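# Hang the hanger with shorts on the rack rail

## Task

Take the hanger lying in the shorts and hang it on the rack rail with the shorts still on it: both hanger ends tucked inside the waistband, the waistband resting over both hanger shoulders, and the hook sticking out above. At the end both hangers must hang from the rail, and the rack, which is loose, must still stand roughly where it began. Release everything and move the grippers away before finishing.

## Robot and tools

ROBOT. Two arms, left_arm and right_arm, each with a two-finger gripper. Base poses in the scene frame: left_arm (-0.006, +0.325, 0) m with quat_wxyz (+1.000, 0, 0, +0.005); right_arm (+0.045, -0.289, 0) m with quat_wxyz (+1.000, 0, 0, -0.001). The scene frame has its origin at table height midway between the nominal bases, +z up, +x out over the table, and left_arm on the +y side (arm names do not match image sides). Hand poses, velocities, targets and wrist-camera poses are given in each arm's own base frame; the table and fixed cameras use the scene frame. Fingers point along the gripper's +z and open along its y. end_effector_position sits between the pads, about 1 cm behind the tips. Reported poses may be off by a few cm, more at long reach. A camera stand is bolted behind the arms.

ROW FORMAT. Every command row has 16 numbers: left_arm x, y, z, qw, qx, qy, qz, opening, then the same eight for right_arm. Always send both arms. x, y, z are an absolute gripper position in metres in that arm's base frame; qw..qz an absolute orientation (w first) in the same frame. Opening runs -1 (closed) to +1 (fully open, 0.094 m). To keep an arm still, resend the exact pose from the last result before it started resting, plus its wanted opening; a 0 opening is a real command, so repeat the current one. To hold an orientation, repeat the same target quaternion every row rather than the drifted measured one.

execute_actions(actions, cameras). actions is a list of actions; each action is a list of up to 15 rows, one per 1/30 s step, the last row repeated to fill 15. Each action lasts 0.5 s. Every target must lie within 0.6 m of that gripper's current position along each of its axes, or the action is refused for both arms; a bad first action refuses the whole call. An empty list returns state, camera images and the scene number. cameras: list of names, ["all"], or [] ; an unknown name invalidates the call.

move(target, speed, blend, opening_speed, grip_force, blocking, cameras). target: one 16-number row or a list of up to 15 rows, absolute poses, no 0.6 m limit. Each gripper follows a straight path from its Hand target, turning the short way. speed: m/s, 0.002 to 2.9, default 0.25 (rotation up to twice that in rad/s), one value or one per target. blend: corner rounding in metres per target; 0 means stop at each. opening_speed: rate on the -1..+1 scale per second, at least 0.2; use it to close gently. grip_force: newtons per pad, 10 to 50, one value or one per arm; it persists, and low values close slowly. blocking=false returns after about 0.5 s while motion continues; a new move replaces it. Whole move capped at 10 s. Result adds a move: line, e.g. done, off_target, moving, held, fault, plus limits=paced (pose clipped) or limits=held (steps withheld). An unnamed arm is done (within 10 mm and 2 degrees). Neither done nor off_target tells you about contact.

wait(seconds 0 to 10, cameras): lets time pass holding commands; a running move continues. stop(cameras): brakes a running move. zoom_image(camera, region [x0,y0,x1,y1] px, at most 504x504) on the latest image from cam_head_left, cam_head_right, cam_high, cam_low, cam_left_wrist or cam_right_wrist (all 672x504). finished_scene(scene): ends the scene irreversibly; only call once the goal holds without the robot.

RESULT LINES. Hand target is where each arm is being driven. Tool commands lists current openings. grip_measured is the measured finger opening on the -1..+1 scale (reads up to ~2.5 mm wide when empty; narrower than a gripped hard part). Joint velocities may read within noise. Joint torques include gravity; numbers 1-3 wrap at ±28 N m. Joint ranges (rad): waist -2.618..3.054, shoulder 0..3.142, elbow 0..3.142 (straight 2.901), wrist pitch ±1.571, wrist yaw ±1.571, wrist roll ±2.094.

MOTION NOTES. The controller limits commanded orientation to 40 degrees from the measured one per step, so large turns take several commands. Arms can rest a few cm off target through friction or load. Grippers lag and overshoot more at speed, especially with a nearly straight arm. Avoid paths passing near an arm's own base; go around. Moves do not avoid obstacles or the other arm.

CAUTIONS. Never let the arms, grippers or wrist cameras collide or squeeze each other; the clearance check does not prevent gripper-to-gripper contact. Do not strike the rack, stand or table hard; the rack is free-standing and must not tip or shift much. Do not drop items or release them while they move; anything left off the table fails the task. Squeeze soft cloth with a slow close. Watch for MOTOR HOT (75 °C); at 90 °C an arm folds and stops for the rest of the scene, so avoid long stretched holds. Loose objects may get nudged occasionally. Thinking time lets the scene run, so be efficient.

Each tool is called after "Request:" in YAML: its name, and indented under it one key for each argument.

## Session

Request:
execute_actions:
  actions: []

Scene clock: 0.00 s.
left_arm: end_effector_position=(+0.2311, -0.0160, +0.2859) grip_measured=+1.000 end_effector_quat_wxyz=(+0.593, -0.052, +0.796, -0.107) | right_arm: end_effector_position=(+0.3885, -0.0354, +0.2826) grip_measured=+1.000 end_effector_quat_wxyz=(+0.645, +0.030, +0.761, +0.062)
Joint positions: left_arm=[0.042 0.401 0.716 -0.595 0.149 -0.2 0.094] | right_arm=[-0.217 1.08 0.728 0.185 -0.269 0.091 0.094]
Joint velocities: within noise
Joint torques (N m): no reading
Heat: left arm: 30 °C; right arm: 34 °C.
Hand target: left_arm +0.2290, -0.0161, +0.2858; +0.592, -0.051, +0.797, -0.106 | right_arm +0.3873, -0.0351, +0.2824; +0.643, +0.031, +0.763, +0.062
Tool commands: left_gripper/opening=+1.0 right_gripper/opening=+1.0

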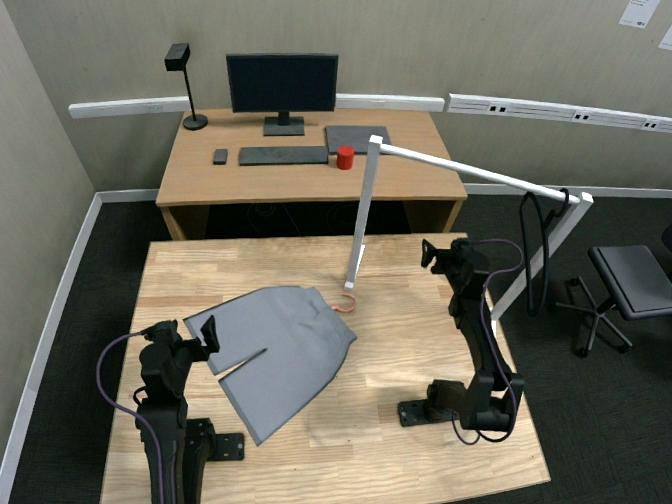

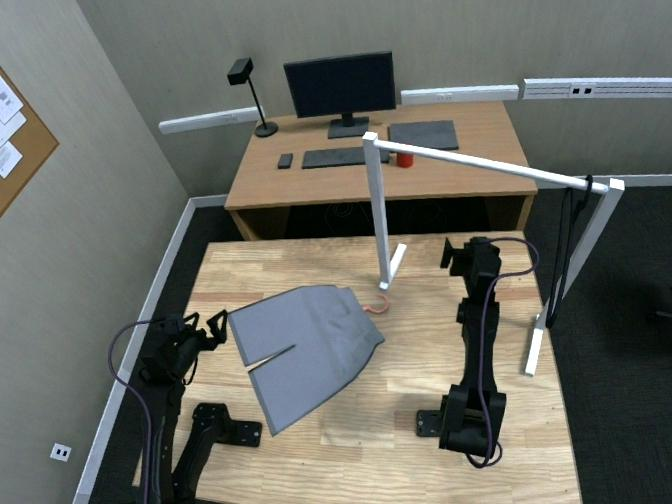

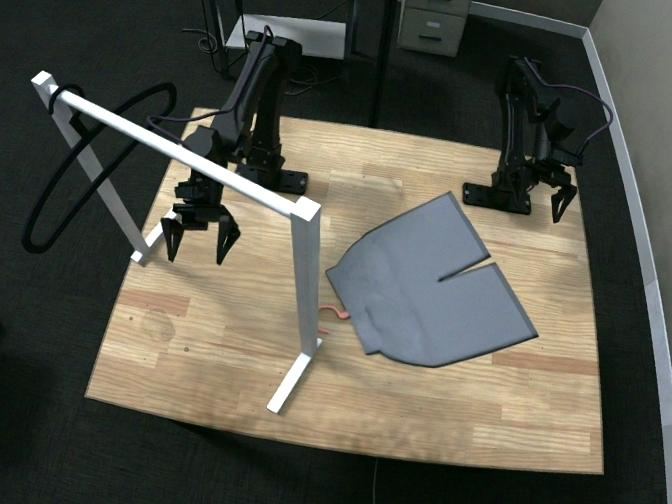

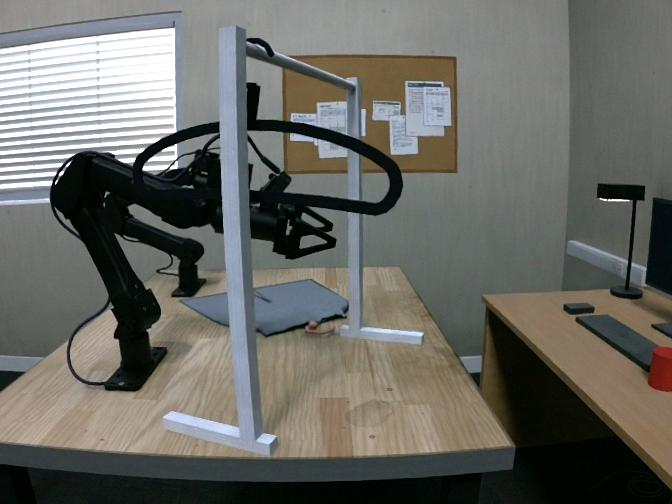

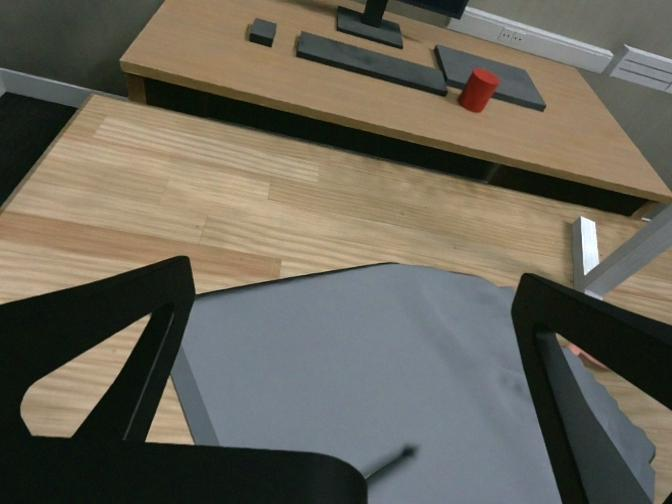

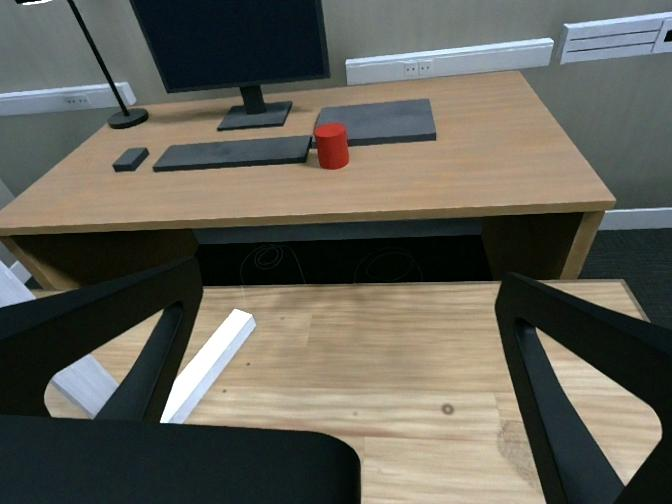

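Request:
zoom_image:
  camera: "cam_head_right"
  region: [210, 260, 430, 440]

Request:
zoom_image:
  camera: "cam_high"
  region: [260, 180, 560, 420]

Request:
zoom_image:
  camera: "cam_head_left"
  region: [180, 260, 400, 440]

Request:
zoom_image:
  camera: "cam_low"
  region: [160, 250, 440, 360]

Request:
zoom_image:
  camera: "cam_head_right"
  region: [420, 130, 660, 390]

Request:
zoom_image:
  camera: "cam_high"
  region: [0, 40, 340, 430]

Scaled by 2.291 from the camera's 672x504 image, which has a finer 960x720 frame.

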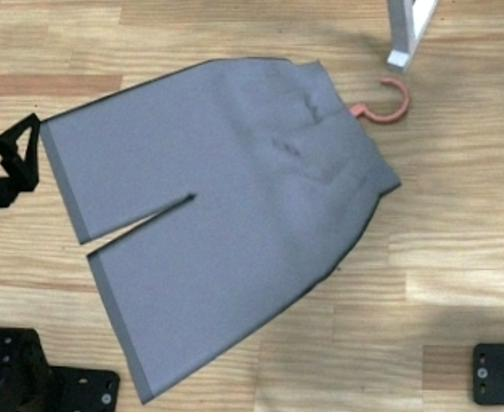

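Scaled by 1.680 from the camera's 672x504 image, which has a finer 960x720 frame.

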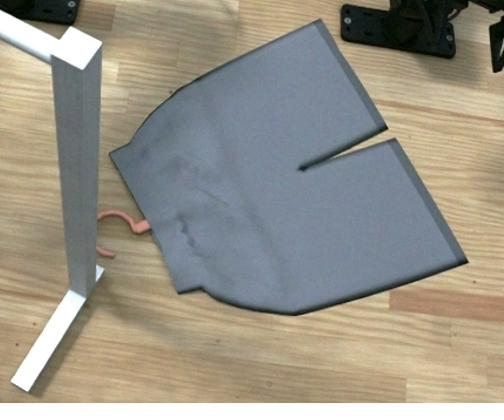

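Scaled by 2.291 from the camera's 672x504 image, which has a finer 960x720 frame.

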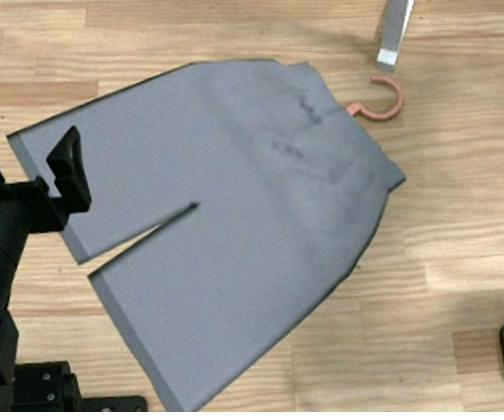

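Scaled by 1.800 from the camera's 672x504 image, which has a finer 960x720 frame.

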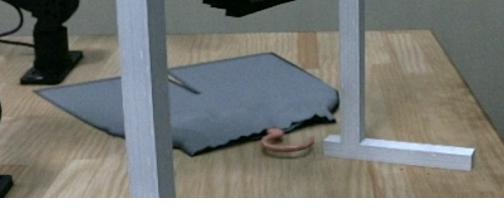

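Scaled by 1.938 from the camera's 672x504 image, which has a finer 960x720 frame.

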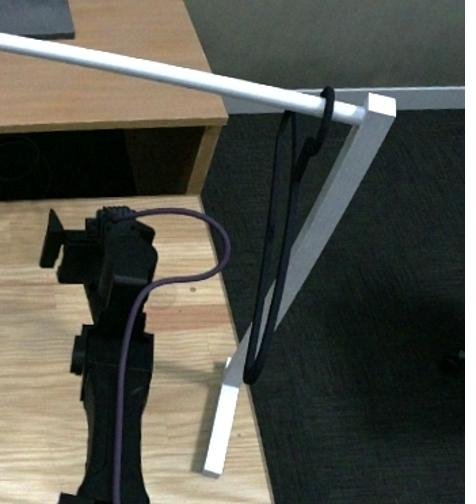

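Scaled by 1.292 from the camera's 672x504 image, which has a finer 960x720 frame.

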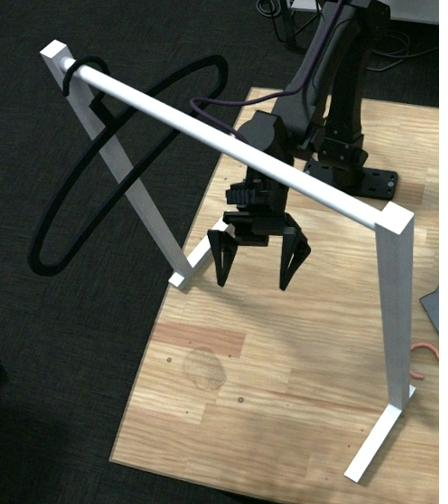

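Request:
move:
  target: [0.33,-0.28,0.28,0.462,0.332,0.800,-0.191,1,0.25,0.0,0.28,0.554,-0.212,0.791,0.149,1]
  speed: 0.4
  cameras: ["all"]

Scene clock: 8.00 s.
left_arm: end_effector_position=(+0.3323, -0.2768, +0.2769) grip_measured=+1.000 end_effector_quat_wxyz=(+0.466, +0.323, +0.801, -0.190) | right_arm: end_effector_position=(+0.2515, -0.0003, +0.2723) grip_measured=+1.000 end_effector_quat_wxyz=(+0.550, -0.208, +0.795, +0.149)
Joint positions: left_arm=[-0.655 1.358 1.213 -0.374 0.099 0.053 0.094] | right_arm=[-0.685 0.841 0.885 -0.852 -1.066 -0.733 0.094]
Joint torques (N m): left_arm=[-0.51 -5.31 9.36 1.3 0.13 0.13] | right_arm=[-0.76 0.12 9.21 1.37 -0.59 -0.12]
Heat: left arm: 30 °C; right arm: 36 °C.
Hand target: left_arm +0.3299, -0.2799, +0.2799; +0.462, +0.332, +0.800, -0.191 | right_arm +0.2501, +0.0001, +0.2800; +0.555, -0.212, +0.791, +0.149
Off the commanded pose: left_arm 0.005 m, 1 deg | right_arm 0.008 m, 1 deg.
move: done

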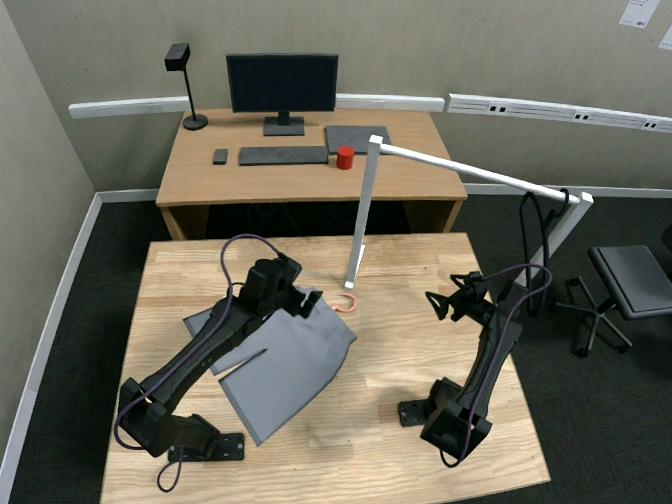

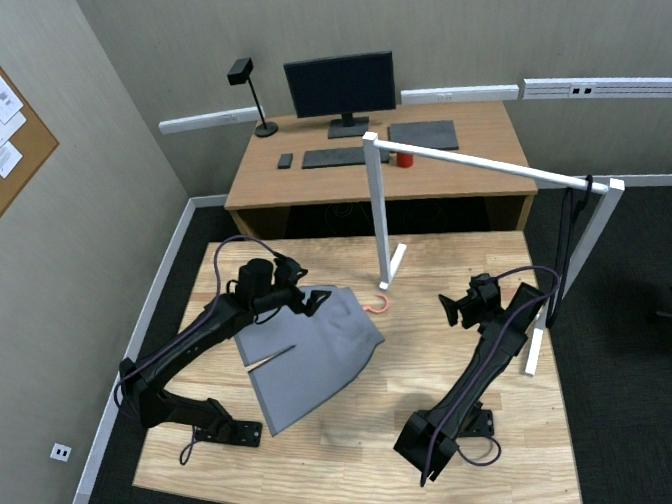

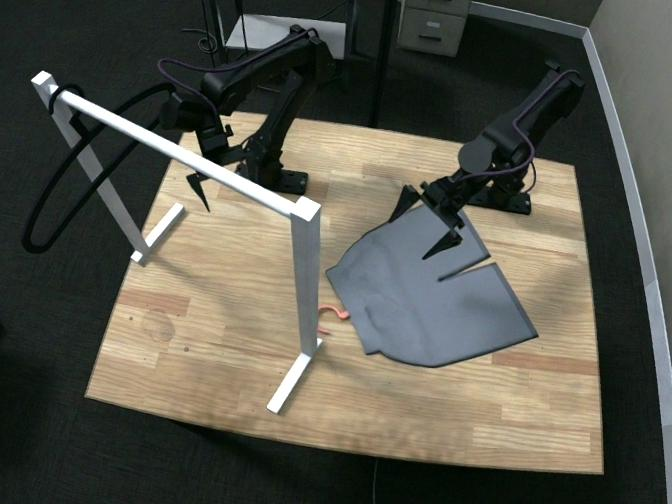

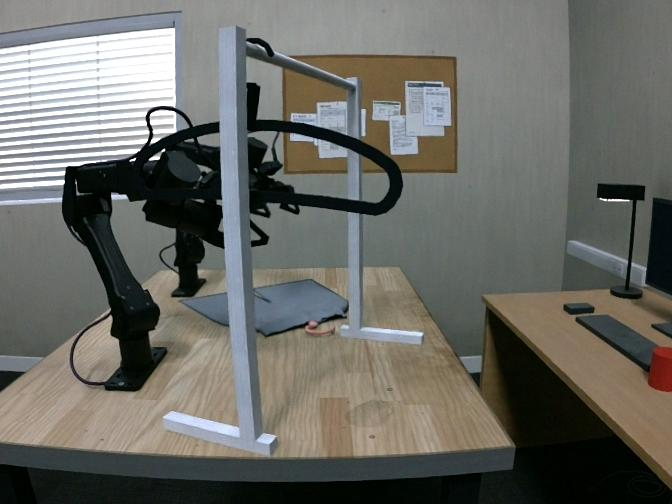

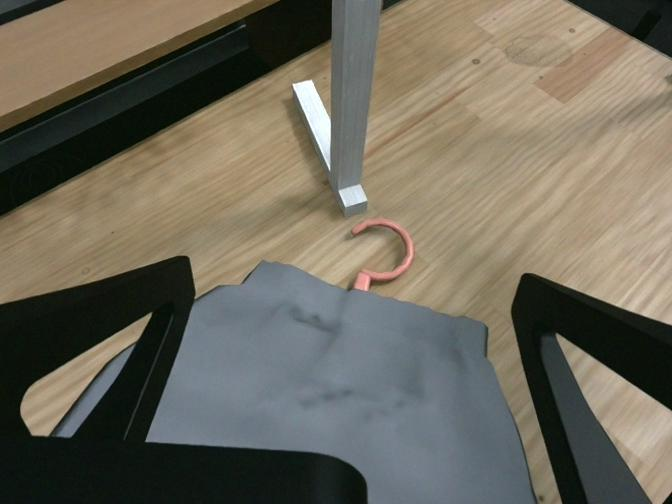

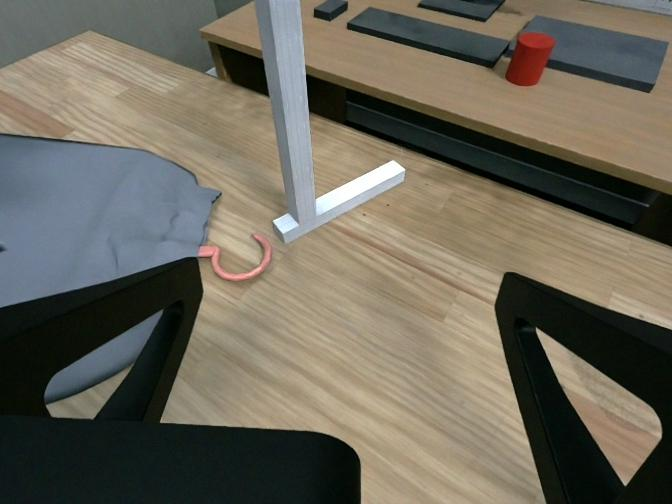

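Request:
move:
  target: [0.22,-0.12,0.30,0.505,0.288,0.792,-0.184,1,0.36,-0.02,0.40,0.653,0.271,0.653,-0.271,1]
  speed: 0.3
  cameras: ["all"]

Scene clock: 14.73 s.
left_arm: end_effector_position=(+0.2238, -0.1209, +0.3094) grip_measured=+1.000 end_effector_quat_wxyz=(+0.518, +0.286, +0.785, -0.182) | right_arm: end_effector_position=(+0.3586, -0.0224, +0.3939) grip_measured=+1.000 end_effector_quat_wxyz=(+0.652, +0.272, +0.654, -0.270)
Joint positions: left_arm=[-0.175 0.687 0.971 -0.745 0.466 0.231 0.094] | right_arm=[0.423 1.235 1.104 0.12 1.21 0.012 0.094]
Joint torques (N m): left_arm=[0.73 0.51 5.74 1.27 0.24 0.12] | right_arm=[0.43 -3.06 9.46 1.63 0.1 -0.16]
Heat: left arm: 31 °C; right arm: 38 °C.
Hand target: left_arm +0.2200, -0.1201, +0.3002; +0.505, +0.288, +0.792, -0.184 | right_arm +0.3599, -0.0200, +0.3998; +0.653, +0.271, +0.653, -0.271
Off the commanded pose: left_arm 0.010 m, 2 deg | right_arm 0.007 m, 0 deg.
move: done

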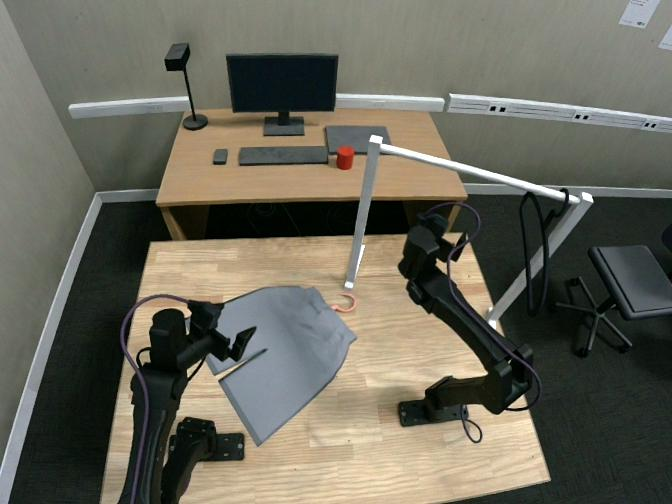

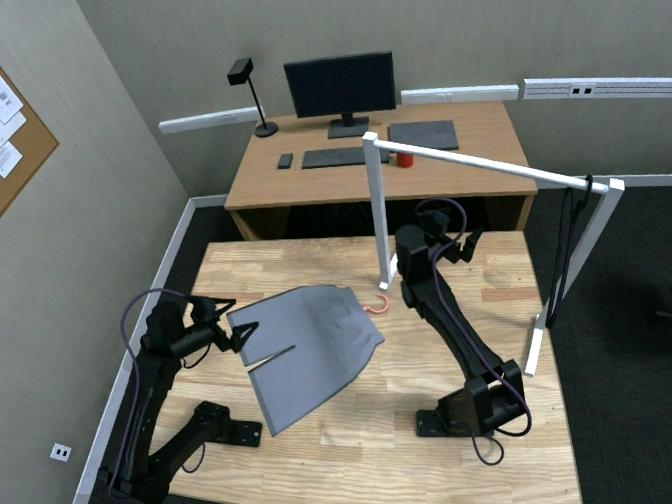

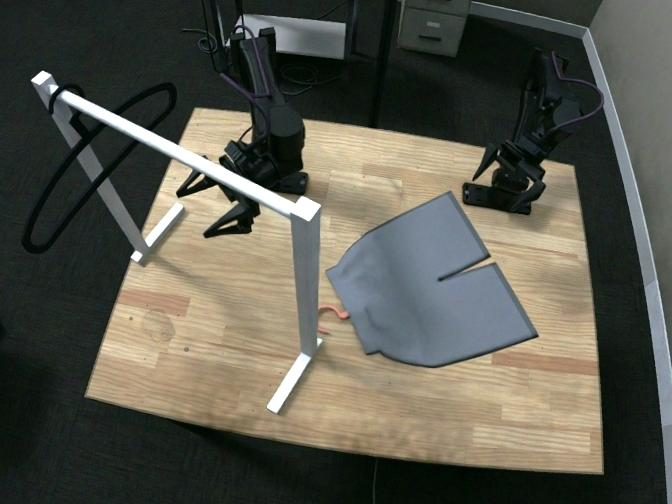

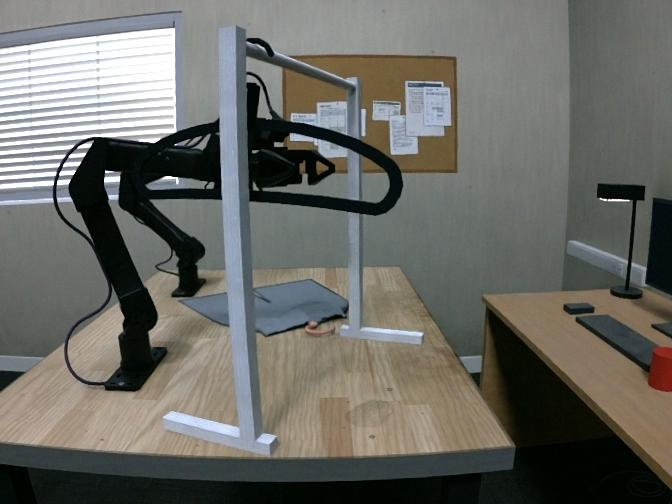

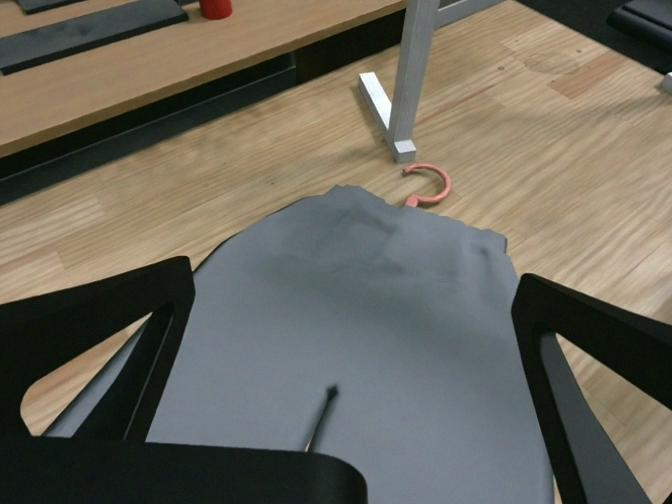

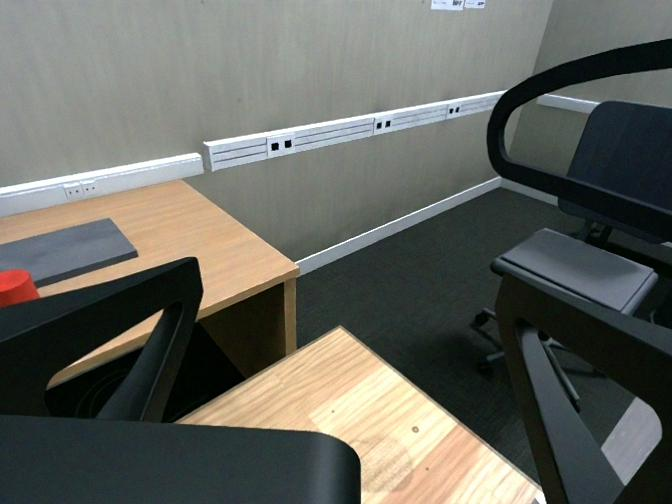

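Request:
move:
  target:
    - [0.20,0.10,0.28,0.565,-0.143,0.807,0.100,1,0.32,0.12,0.30,0.337,0.441,0.812,-0.183,1]
    - [0.20,0.10,0.28,0.565,-0.143,0.807,0.100,1,0.34,0.26,0.16,0.337,0.441,0.812,-0.183,1]
  speed: 0.3
  blend: 0.03
  cameras: ["all"]

Scene clock: 21.07 s.
left_arm: end_effector_position=(+0.2009, +0.0984, +0.2854) grip_measured=+1.000 end_effector_quat_wxyz=(+0.568, -0.134, +0.806, +0.102) | right_arm: end_effector_position=(+0.3384, +0.2589, +0.1610) grip_measured=+1.000 end_effector_quat_wxyz=(+0.355, +0.411, +0.833, -0.103)
Joint positions: left_arm=[0.775 0.446 0.788 -0.714 0.407 0.165 0.094] | right_arm=[0.944 2.221 2.113 -1.569 0.751 1.903 0.094]
Joint torques (N m): left_arm=[0.43 1.95 5.42 1.58 0.06 -0.08] | right_arm=[-0.02 -10.5 8.02 -0.01 0.41 0.12]
Heat: left arm: 31 °C; right arm: 39 °C.
Hand target: left_arm +0.2000, +0.1000, +0.2801; +0.565, -0.143, +0.807, +0.100 | right_arm +0.3399, +0.2597, +0.1595; +0.357, +0.414, +0.831, -0.106
Off the commanded pose: left_arm 0.006 m, 1 deg | right_arm 0.002 m, 10 deg.
joint sent to its limit (right arm) — joint 4 (wrist pitch), lower limit. The joint targets are off in orientation, not in position.
move: off_target (right_arm)

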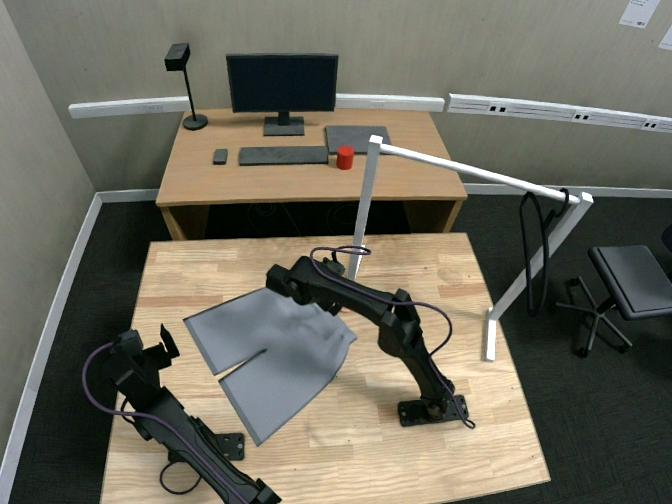

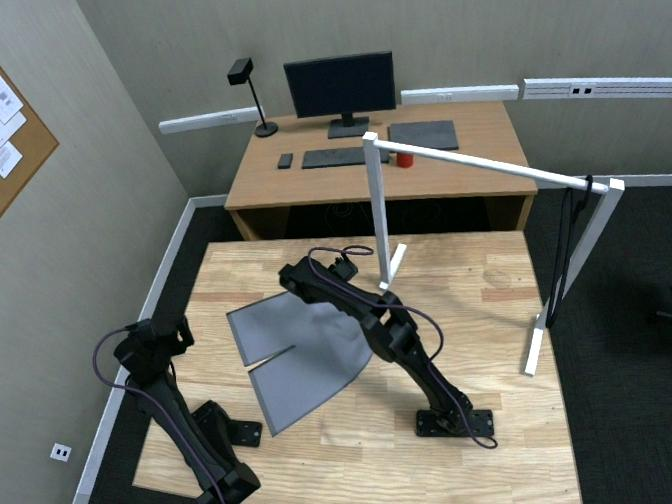

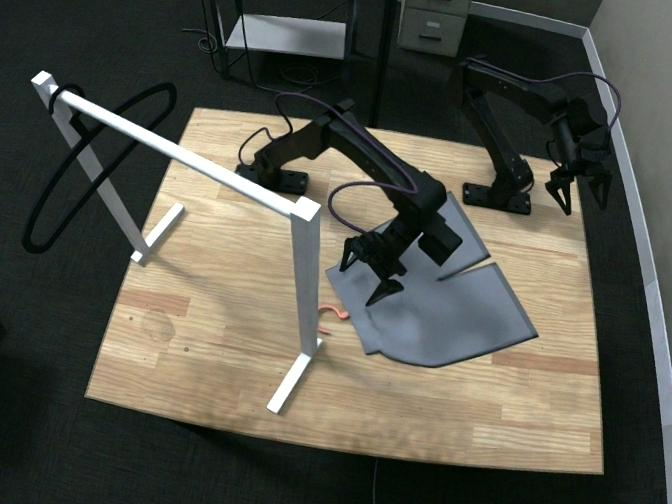

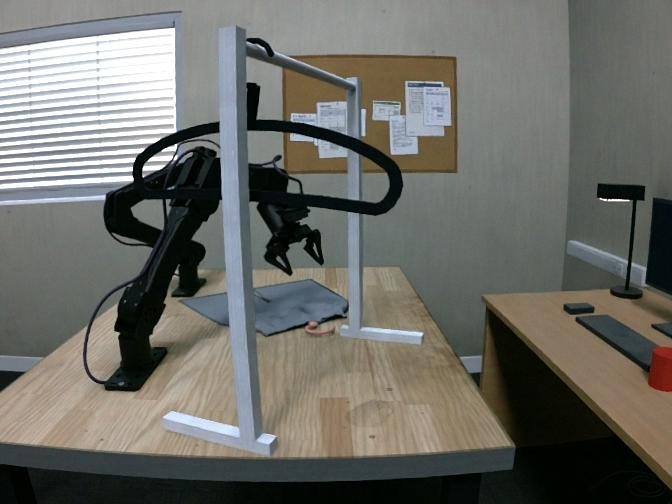

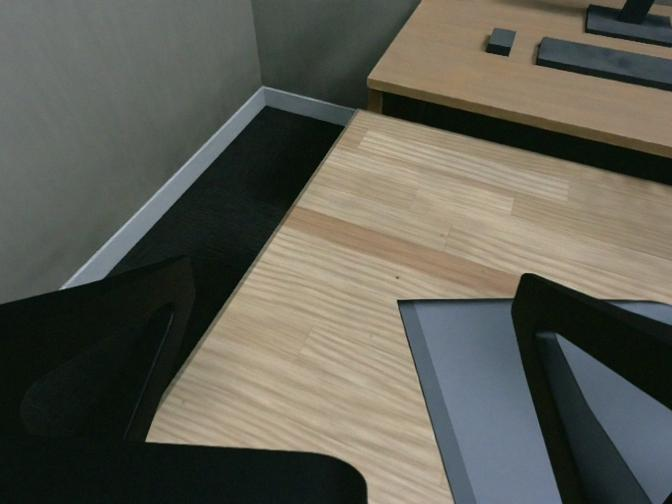

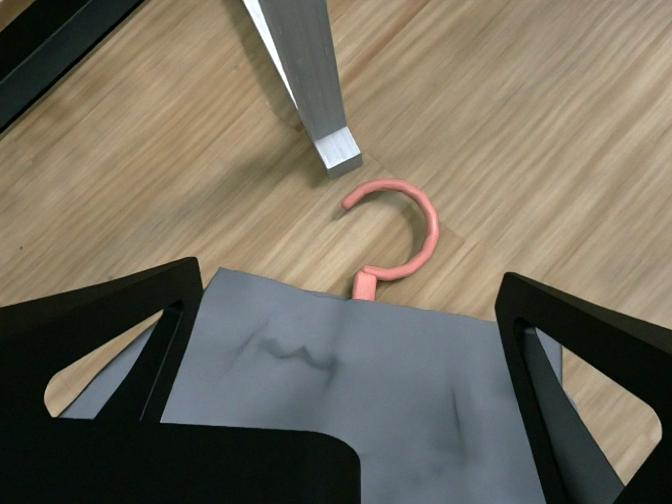

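Request:
move:
  target: [0.20,0.10,0.28,0.565,-0.143,0.807,0.100,1,0.354,0.243,0.07,0.347,0.391,0.837,-0.162,0.4]
  speed: 0.15
  cameras: ["cam_right_wrist","cam_head_right","cam_high"]

Scene clock: 24.07 s.
left_arm: end_effector_position=(+0.2009, +0.0984, +0.2854) grip_measured=+1.000 end_effector_quat_wxyz=(+0.568, -0.134, +0.806, +0.102) | right_arm: end_effector_position=(+0.3525, +0.2481, +0.0815) grip_measured=+0.402 end_effector_quat_wxyz=(+0.345, +0.402, +0.836, -0.143)
Joint positions: left_arm=[0.775 0.446 0.788 -0.714 0.407 0.165 0.094] | right_arm=[0.901 2.301 1.925 -1.355 0.751 1.86 0.066]
Joint torques (N m): left_arm=[0.4 1.91 5.52 1.6 0.09 -0.1] | right_arm=[-0.62 -10.52 5.16 0.1 0.56 -0.13]
Heat: left arm: 32 °C; right arm: 38 °C.
Hand target: left_arm +0.2000, +0.1000, +0.2801; +0.565, -0.143, +0.807, +0.100 | right_arm +0.3537, +0.2429, +0.0703; +0.347, +0.391, +0.837, -0.162
Off the commanded pose: left_arm 0.006 m, 1 deg | right_arm 0.013 m, 3 deg.
move: off_target (right_arm)
Images, in order (width x height): cam_head_right 672x504, cam_high 672x504, cam_right_wrist 672x504.

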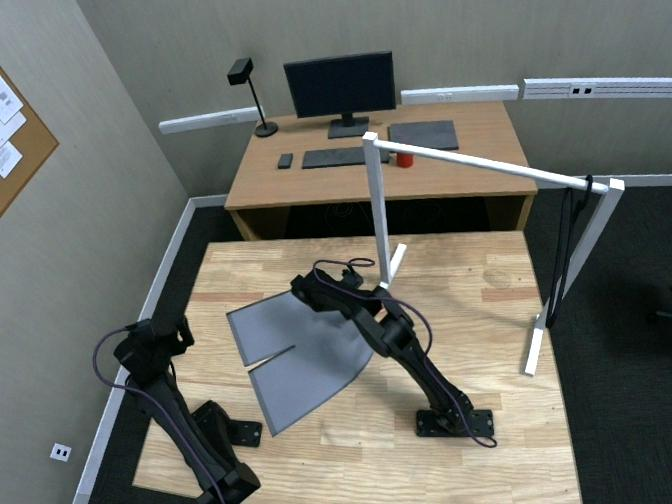

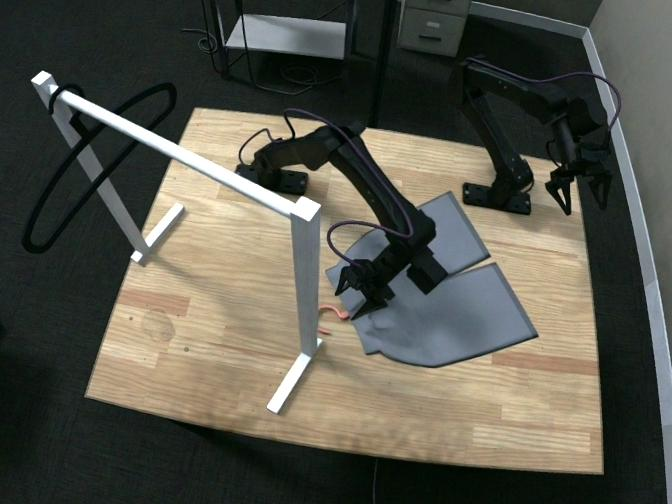

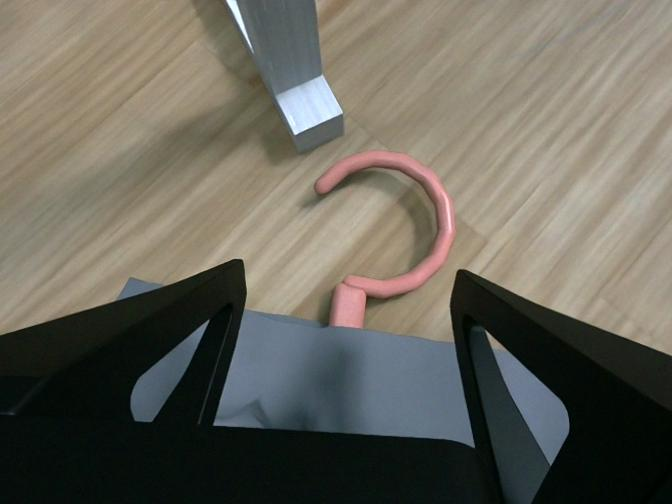

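Request:
move:
  target: [0.20,0.10,0.28,0.565,-0.143,0.807,0.100,1,0.354,0.243,0.02,0.347,0.391,0.837,-0.162,0.1]
  speed: 0.1
  cameras: ["cam_right_wrist"]

Scene clock: 25.87 s.
left_arm: end_effector_position=(+0.2009, +0.0984, +0.2854) grip_measured=+1.000 end_effector_quat_wxyz=(+0.568, -0.134, +0.806, +0.102) | right_arm: end_effector_position=(+0.3542, +0.2501, +0.0337) grip_measured=+0.102 end_effector_quat_wxyz=(+0.346, +0.403, +0.836, -0.140)
Joint positions: left_arm=[0.775 0.446 0.788 -0.714 0.407 0.165 0.094] | right_arm=[0.901 2.352 1.819 -1.193 0.752 1.859 0.052]
Joint torques (N m): left_arm=[0.4 2 5.39 1.58 0.08 -0.07] | right_arm=[-0.36 -10.4 4.92 0.08 0.57 -0.13]
Heat: left arm: 32 °C; right arm: 38 °C.
Hand target: left_arm +0.2000, +0.1000, +0.2801; +0.565, -0.143, +0.807, +0.100 | right_arm +0.3537, +0.2428, +0.0204; +0.347, +0.391, +0.837, -0.162
Off the commanded pose: left_arm 0.006 m, 1 deg | right_arm 0.015 m, 3 deg.
move: off_target (right_arm)
Images, in order (width x height): cam_right_wrist 672x504.

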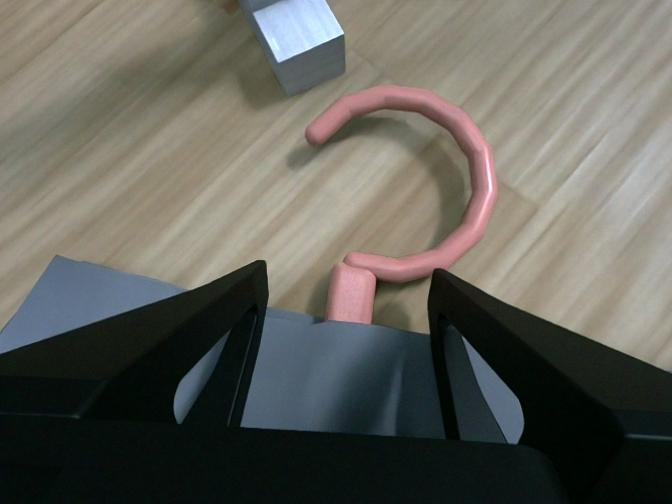

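Request:
move:
  target: [0.20,0.10,0.28,0.565,-0.143,0.807,0.100,1,0.358,0.238,0.004,0.347,0.391,0.837,-0.162,0.1]
  speed: 0.06
  cameras: ["cam_right_wrist"]

Scene clock: 27.13 s.
left_arm: end_effector_position=(+0.2009, +0.0984, +0.2854) grip_measured=+1.000 end_effector_quat_wxyz=(+0.568, -0.134, +0.806, +0.102) | right_arm: end_effector_position=(+0.3575, +0.2476, +0.0240) grip_measured=+0.102 end_effector_quat_wxyz=(+0.348, +0.400, +0.836, -0.138)
Joint positions: left_arm=[0.775 0.446 0.788 -0.714 0.407 0.165 0.094] | right_arm=[0.893 2.356 1.784 -1.137 0.758 1.84 0.052]
Joint torques (N m): left_arm=[0.46 1.95 5.37 1.57 0.05 -0.09] | right_arm=[-1.07 -9.57 4.16 0.3 0.54 -0.17]
Heat: left arm: 32 °C; right arm: 38 °C.
Hand target: left_arm +0.2000, +0.1000, +0.2801; +0.565, -0.143, +0.807, +0.100 | right_arm +0.3573, +0.2377, +0.0047; +0.347, +0.391, +0.837, -0.162
Off the commanded pose: left_arm 0.006 m, 1 deg | right_arm 0.022 m, 3 deg.
move: off_target (right_arm)
Images, in order (width x height): cam_right_wrist 672x504.

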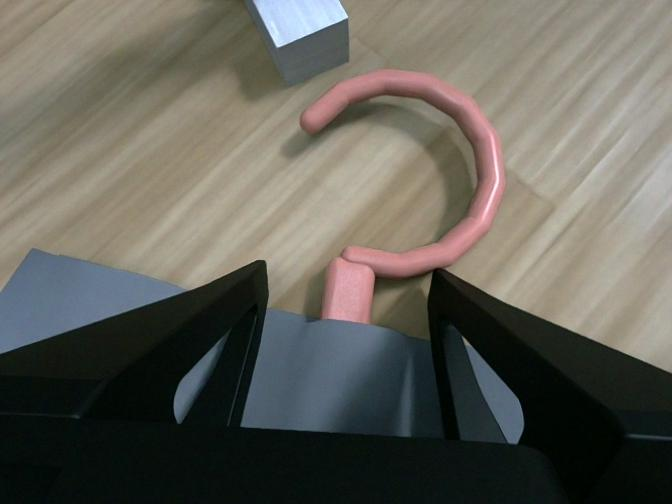

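Request:
move:
  target: [0.20,0.10,0.28,0.565,-0.143,0.807,0.100,1,0.358,0.238,0.007,0.347,0.391,0.837,-0.162,-0.95]
  speed: 0.06
  opening_speed: 0.7
  cameras: ["cam_right_wrist"]

Scene clock: 29.20 s.
left_arm: end_effector_position=(+0.2009, +0.0984, +0.2854) grip_measured=+1.000 end_effector_quat_wxyz=(+0.568, -0.134, +0.806, +0.102) | right_arm: end_effector_position=(+0.3585, +0.2482, +0.0237) grip_measured=-0.696 end_effector_quat_wxyz=(+0.350, +0.400, +0.836, -0.136)
Joint positions: left_arm=[0.775 0.446 0.788 -0.714 0.407 0.165 0.094] | right_arm=[0.893 2.356 1.782 -1.129 0.761 1.838 0.014]
Joint torques (N m): left_arm=[0.46 2.06 5.5 1.56 0.04 -0.1] | right_arm=[-1.01 -9.89 4.77 0.14 0.46 -0.14]
Heat: left arm: 32 °C; right arm: 37 °C.
Hand target: left_arm +0.2000, +0.1000, +0.2801; +0.565, -0.143, +0.807, +0.100 | right_arm +0.3575, +0.2379, +0.0076; +0.347, +0.391, +0.837, -0.162
Off the commanded pose: left_arm 0.006 m, 1 deg | right_arm 0.020 m, 3 deg.
move: off_target (right_arm)
Images, in order (width x height): cam_right_wrist 672x504.

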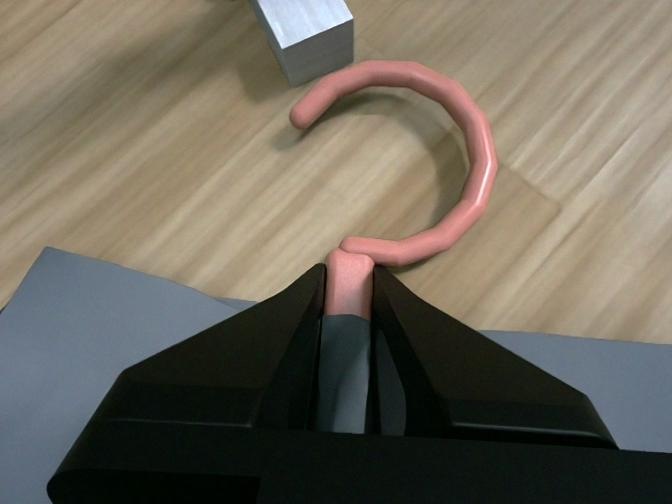

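Request:
move:
  target:
    - [0.20,0.10,0.28,0.565,-0.143,0.807,0.100,1,0.335,0.232,0.09,0.347,0.391,0.837,-0.162,-0.95]
    - [0.20,0.10,0.28,0.565,-0.143,0.807,0.100,1,0.30,0.14,0.20,0.4865,0.357,0.764,-0.227,-0.95]
    - [0.20,0.10,0.28,0.565,-0.143,0.807,0.100,1,0.31,0.03,0.34,0.612,0.312,0.668,-0.286,-0.95]
  speed: 0.12
  blend: 0.03
  cameras: ["all"]

Scene clock: 34.20 s.
left_arm: end_effector_position=(+0.2009, +0.0984, +0.2854) grip_measured=+1.000 end_effector_quat_wxyz=(+0.568, -0.134, +0.806, +0.102) | right_arm: end_effector_position=(+0.3119, +0.0352, +0.3218) grip_measured=-0.698 end_effector_quat_wxyz=(+0.598, +0.307, +0.683, -0.286)
Joint positions: left_arm=[0.775 0.446 0.788 -0.714 0.407 0.165 0.094] | right_arm=[0.716 1.568 1.45 -1.57 1.448 1.665 0.014]
Joint torques (N m): left_arm=[0.28 2 5.42 1.6 0.06 -0.1] | right_arm=[-0.53 -8.01 8.31 0.05 0.92 -0.11]
Heat: left arm: 33 °C; right arm: 37 °C.
Hand target: left_arm +0.2000, +0.1000, +0.2801; +0.565, -0.143, +0.807, +0.100 | right_arm +0.3095, +0.0298, +0.3395; +0.613, +0.311, +0.669, -0.284
Off the commanded pose: left_arm 0.006 m, 1 deg | right_arm 0.019 m, 2 deg.
joint sent to its limit (right arm) — joint 4 (wrist pitch), lower limit. The joint targets still meet the commanded pose.
move: off_target (right_arm)

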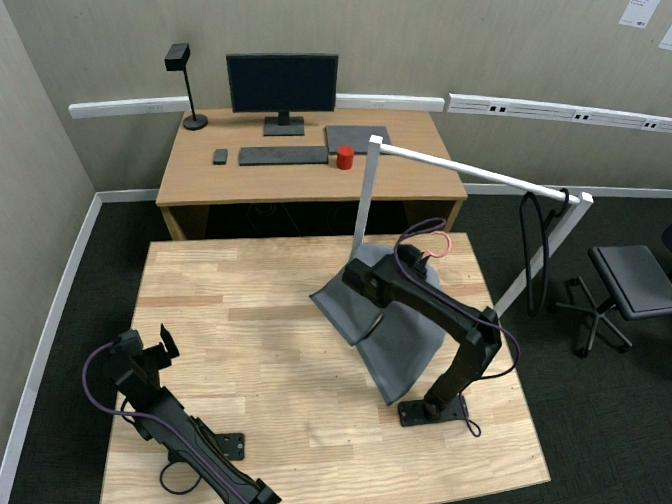

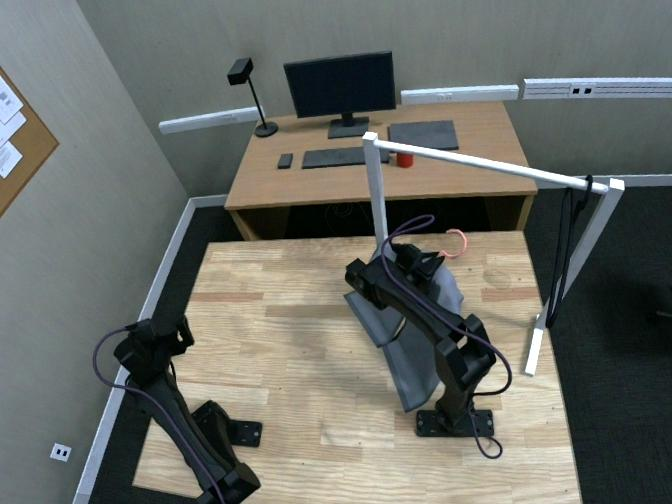

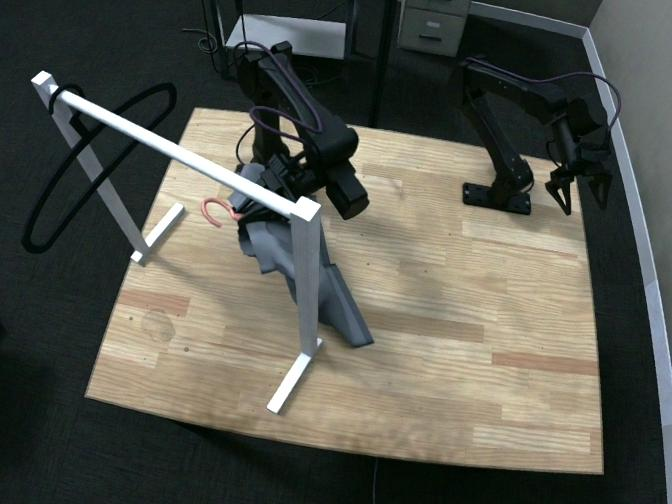

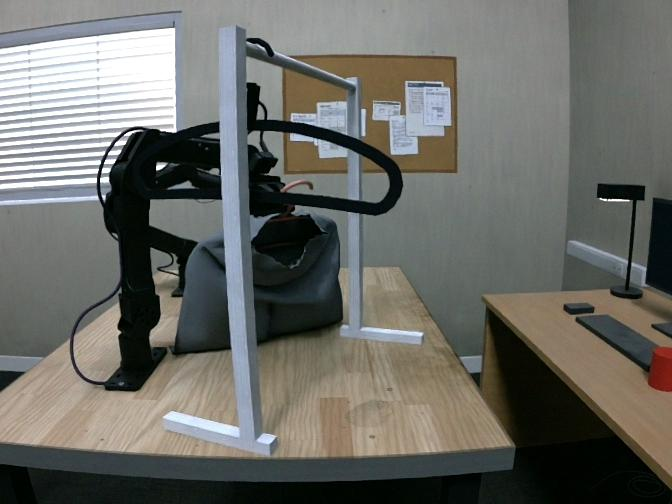

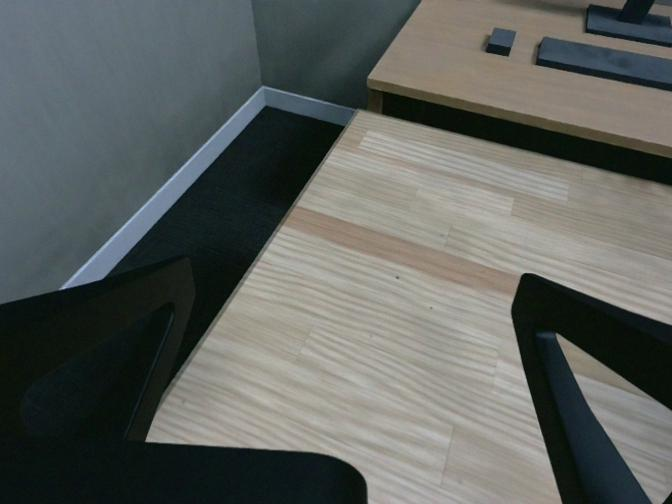

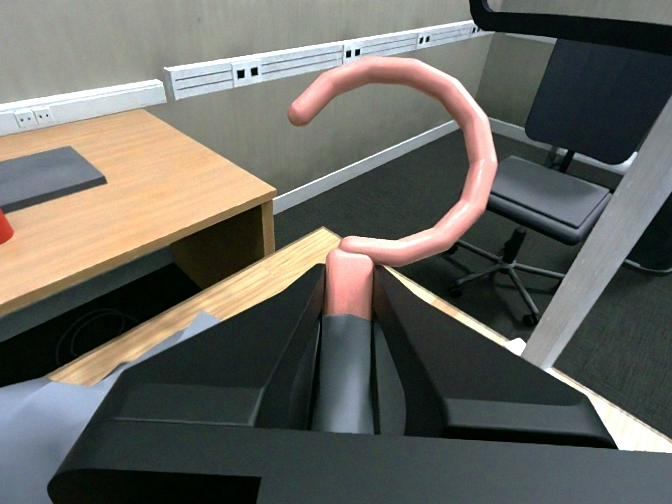

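Request:
zoom_image:
  camera: "cam_low"
  region: [160, 140, 420, 370]

Request:
zoom_image:
  camera: "cam_high"
  region: [180, 120, 400, 360]

Scaled by 1.938 from the camera's 672x504 image, which has a finer 960x720 frame.

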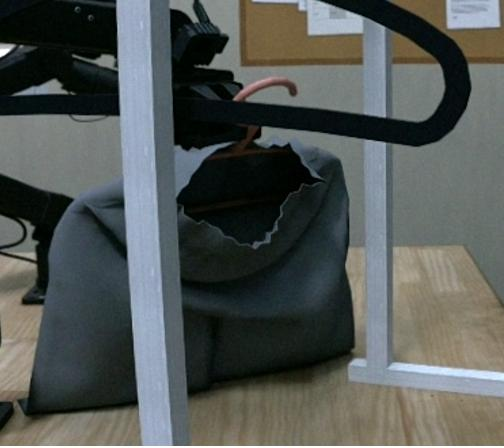

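Scaled by 2.100 from the camera's 672x504 image, which has a finer 960x720 frame.

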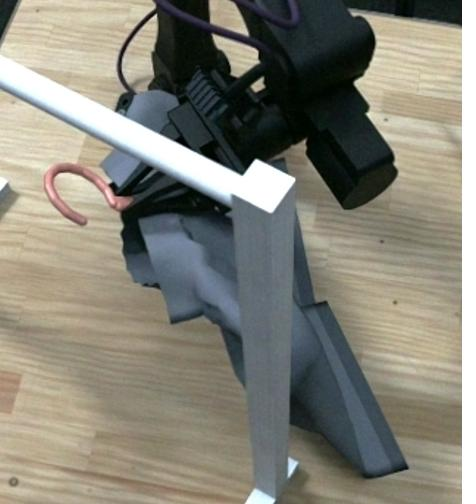

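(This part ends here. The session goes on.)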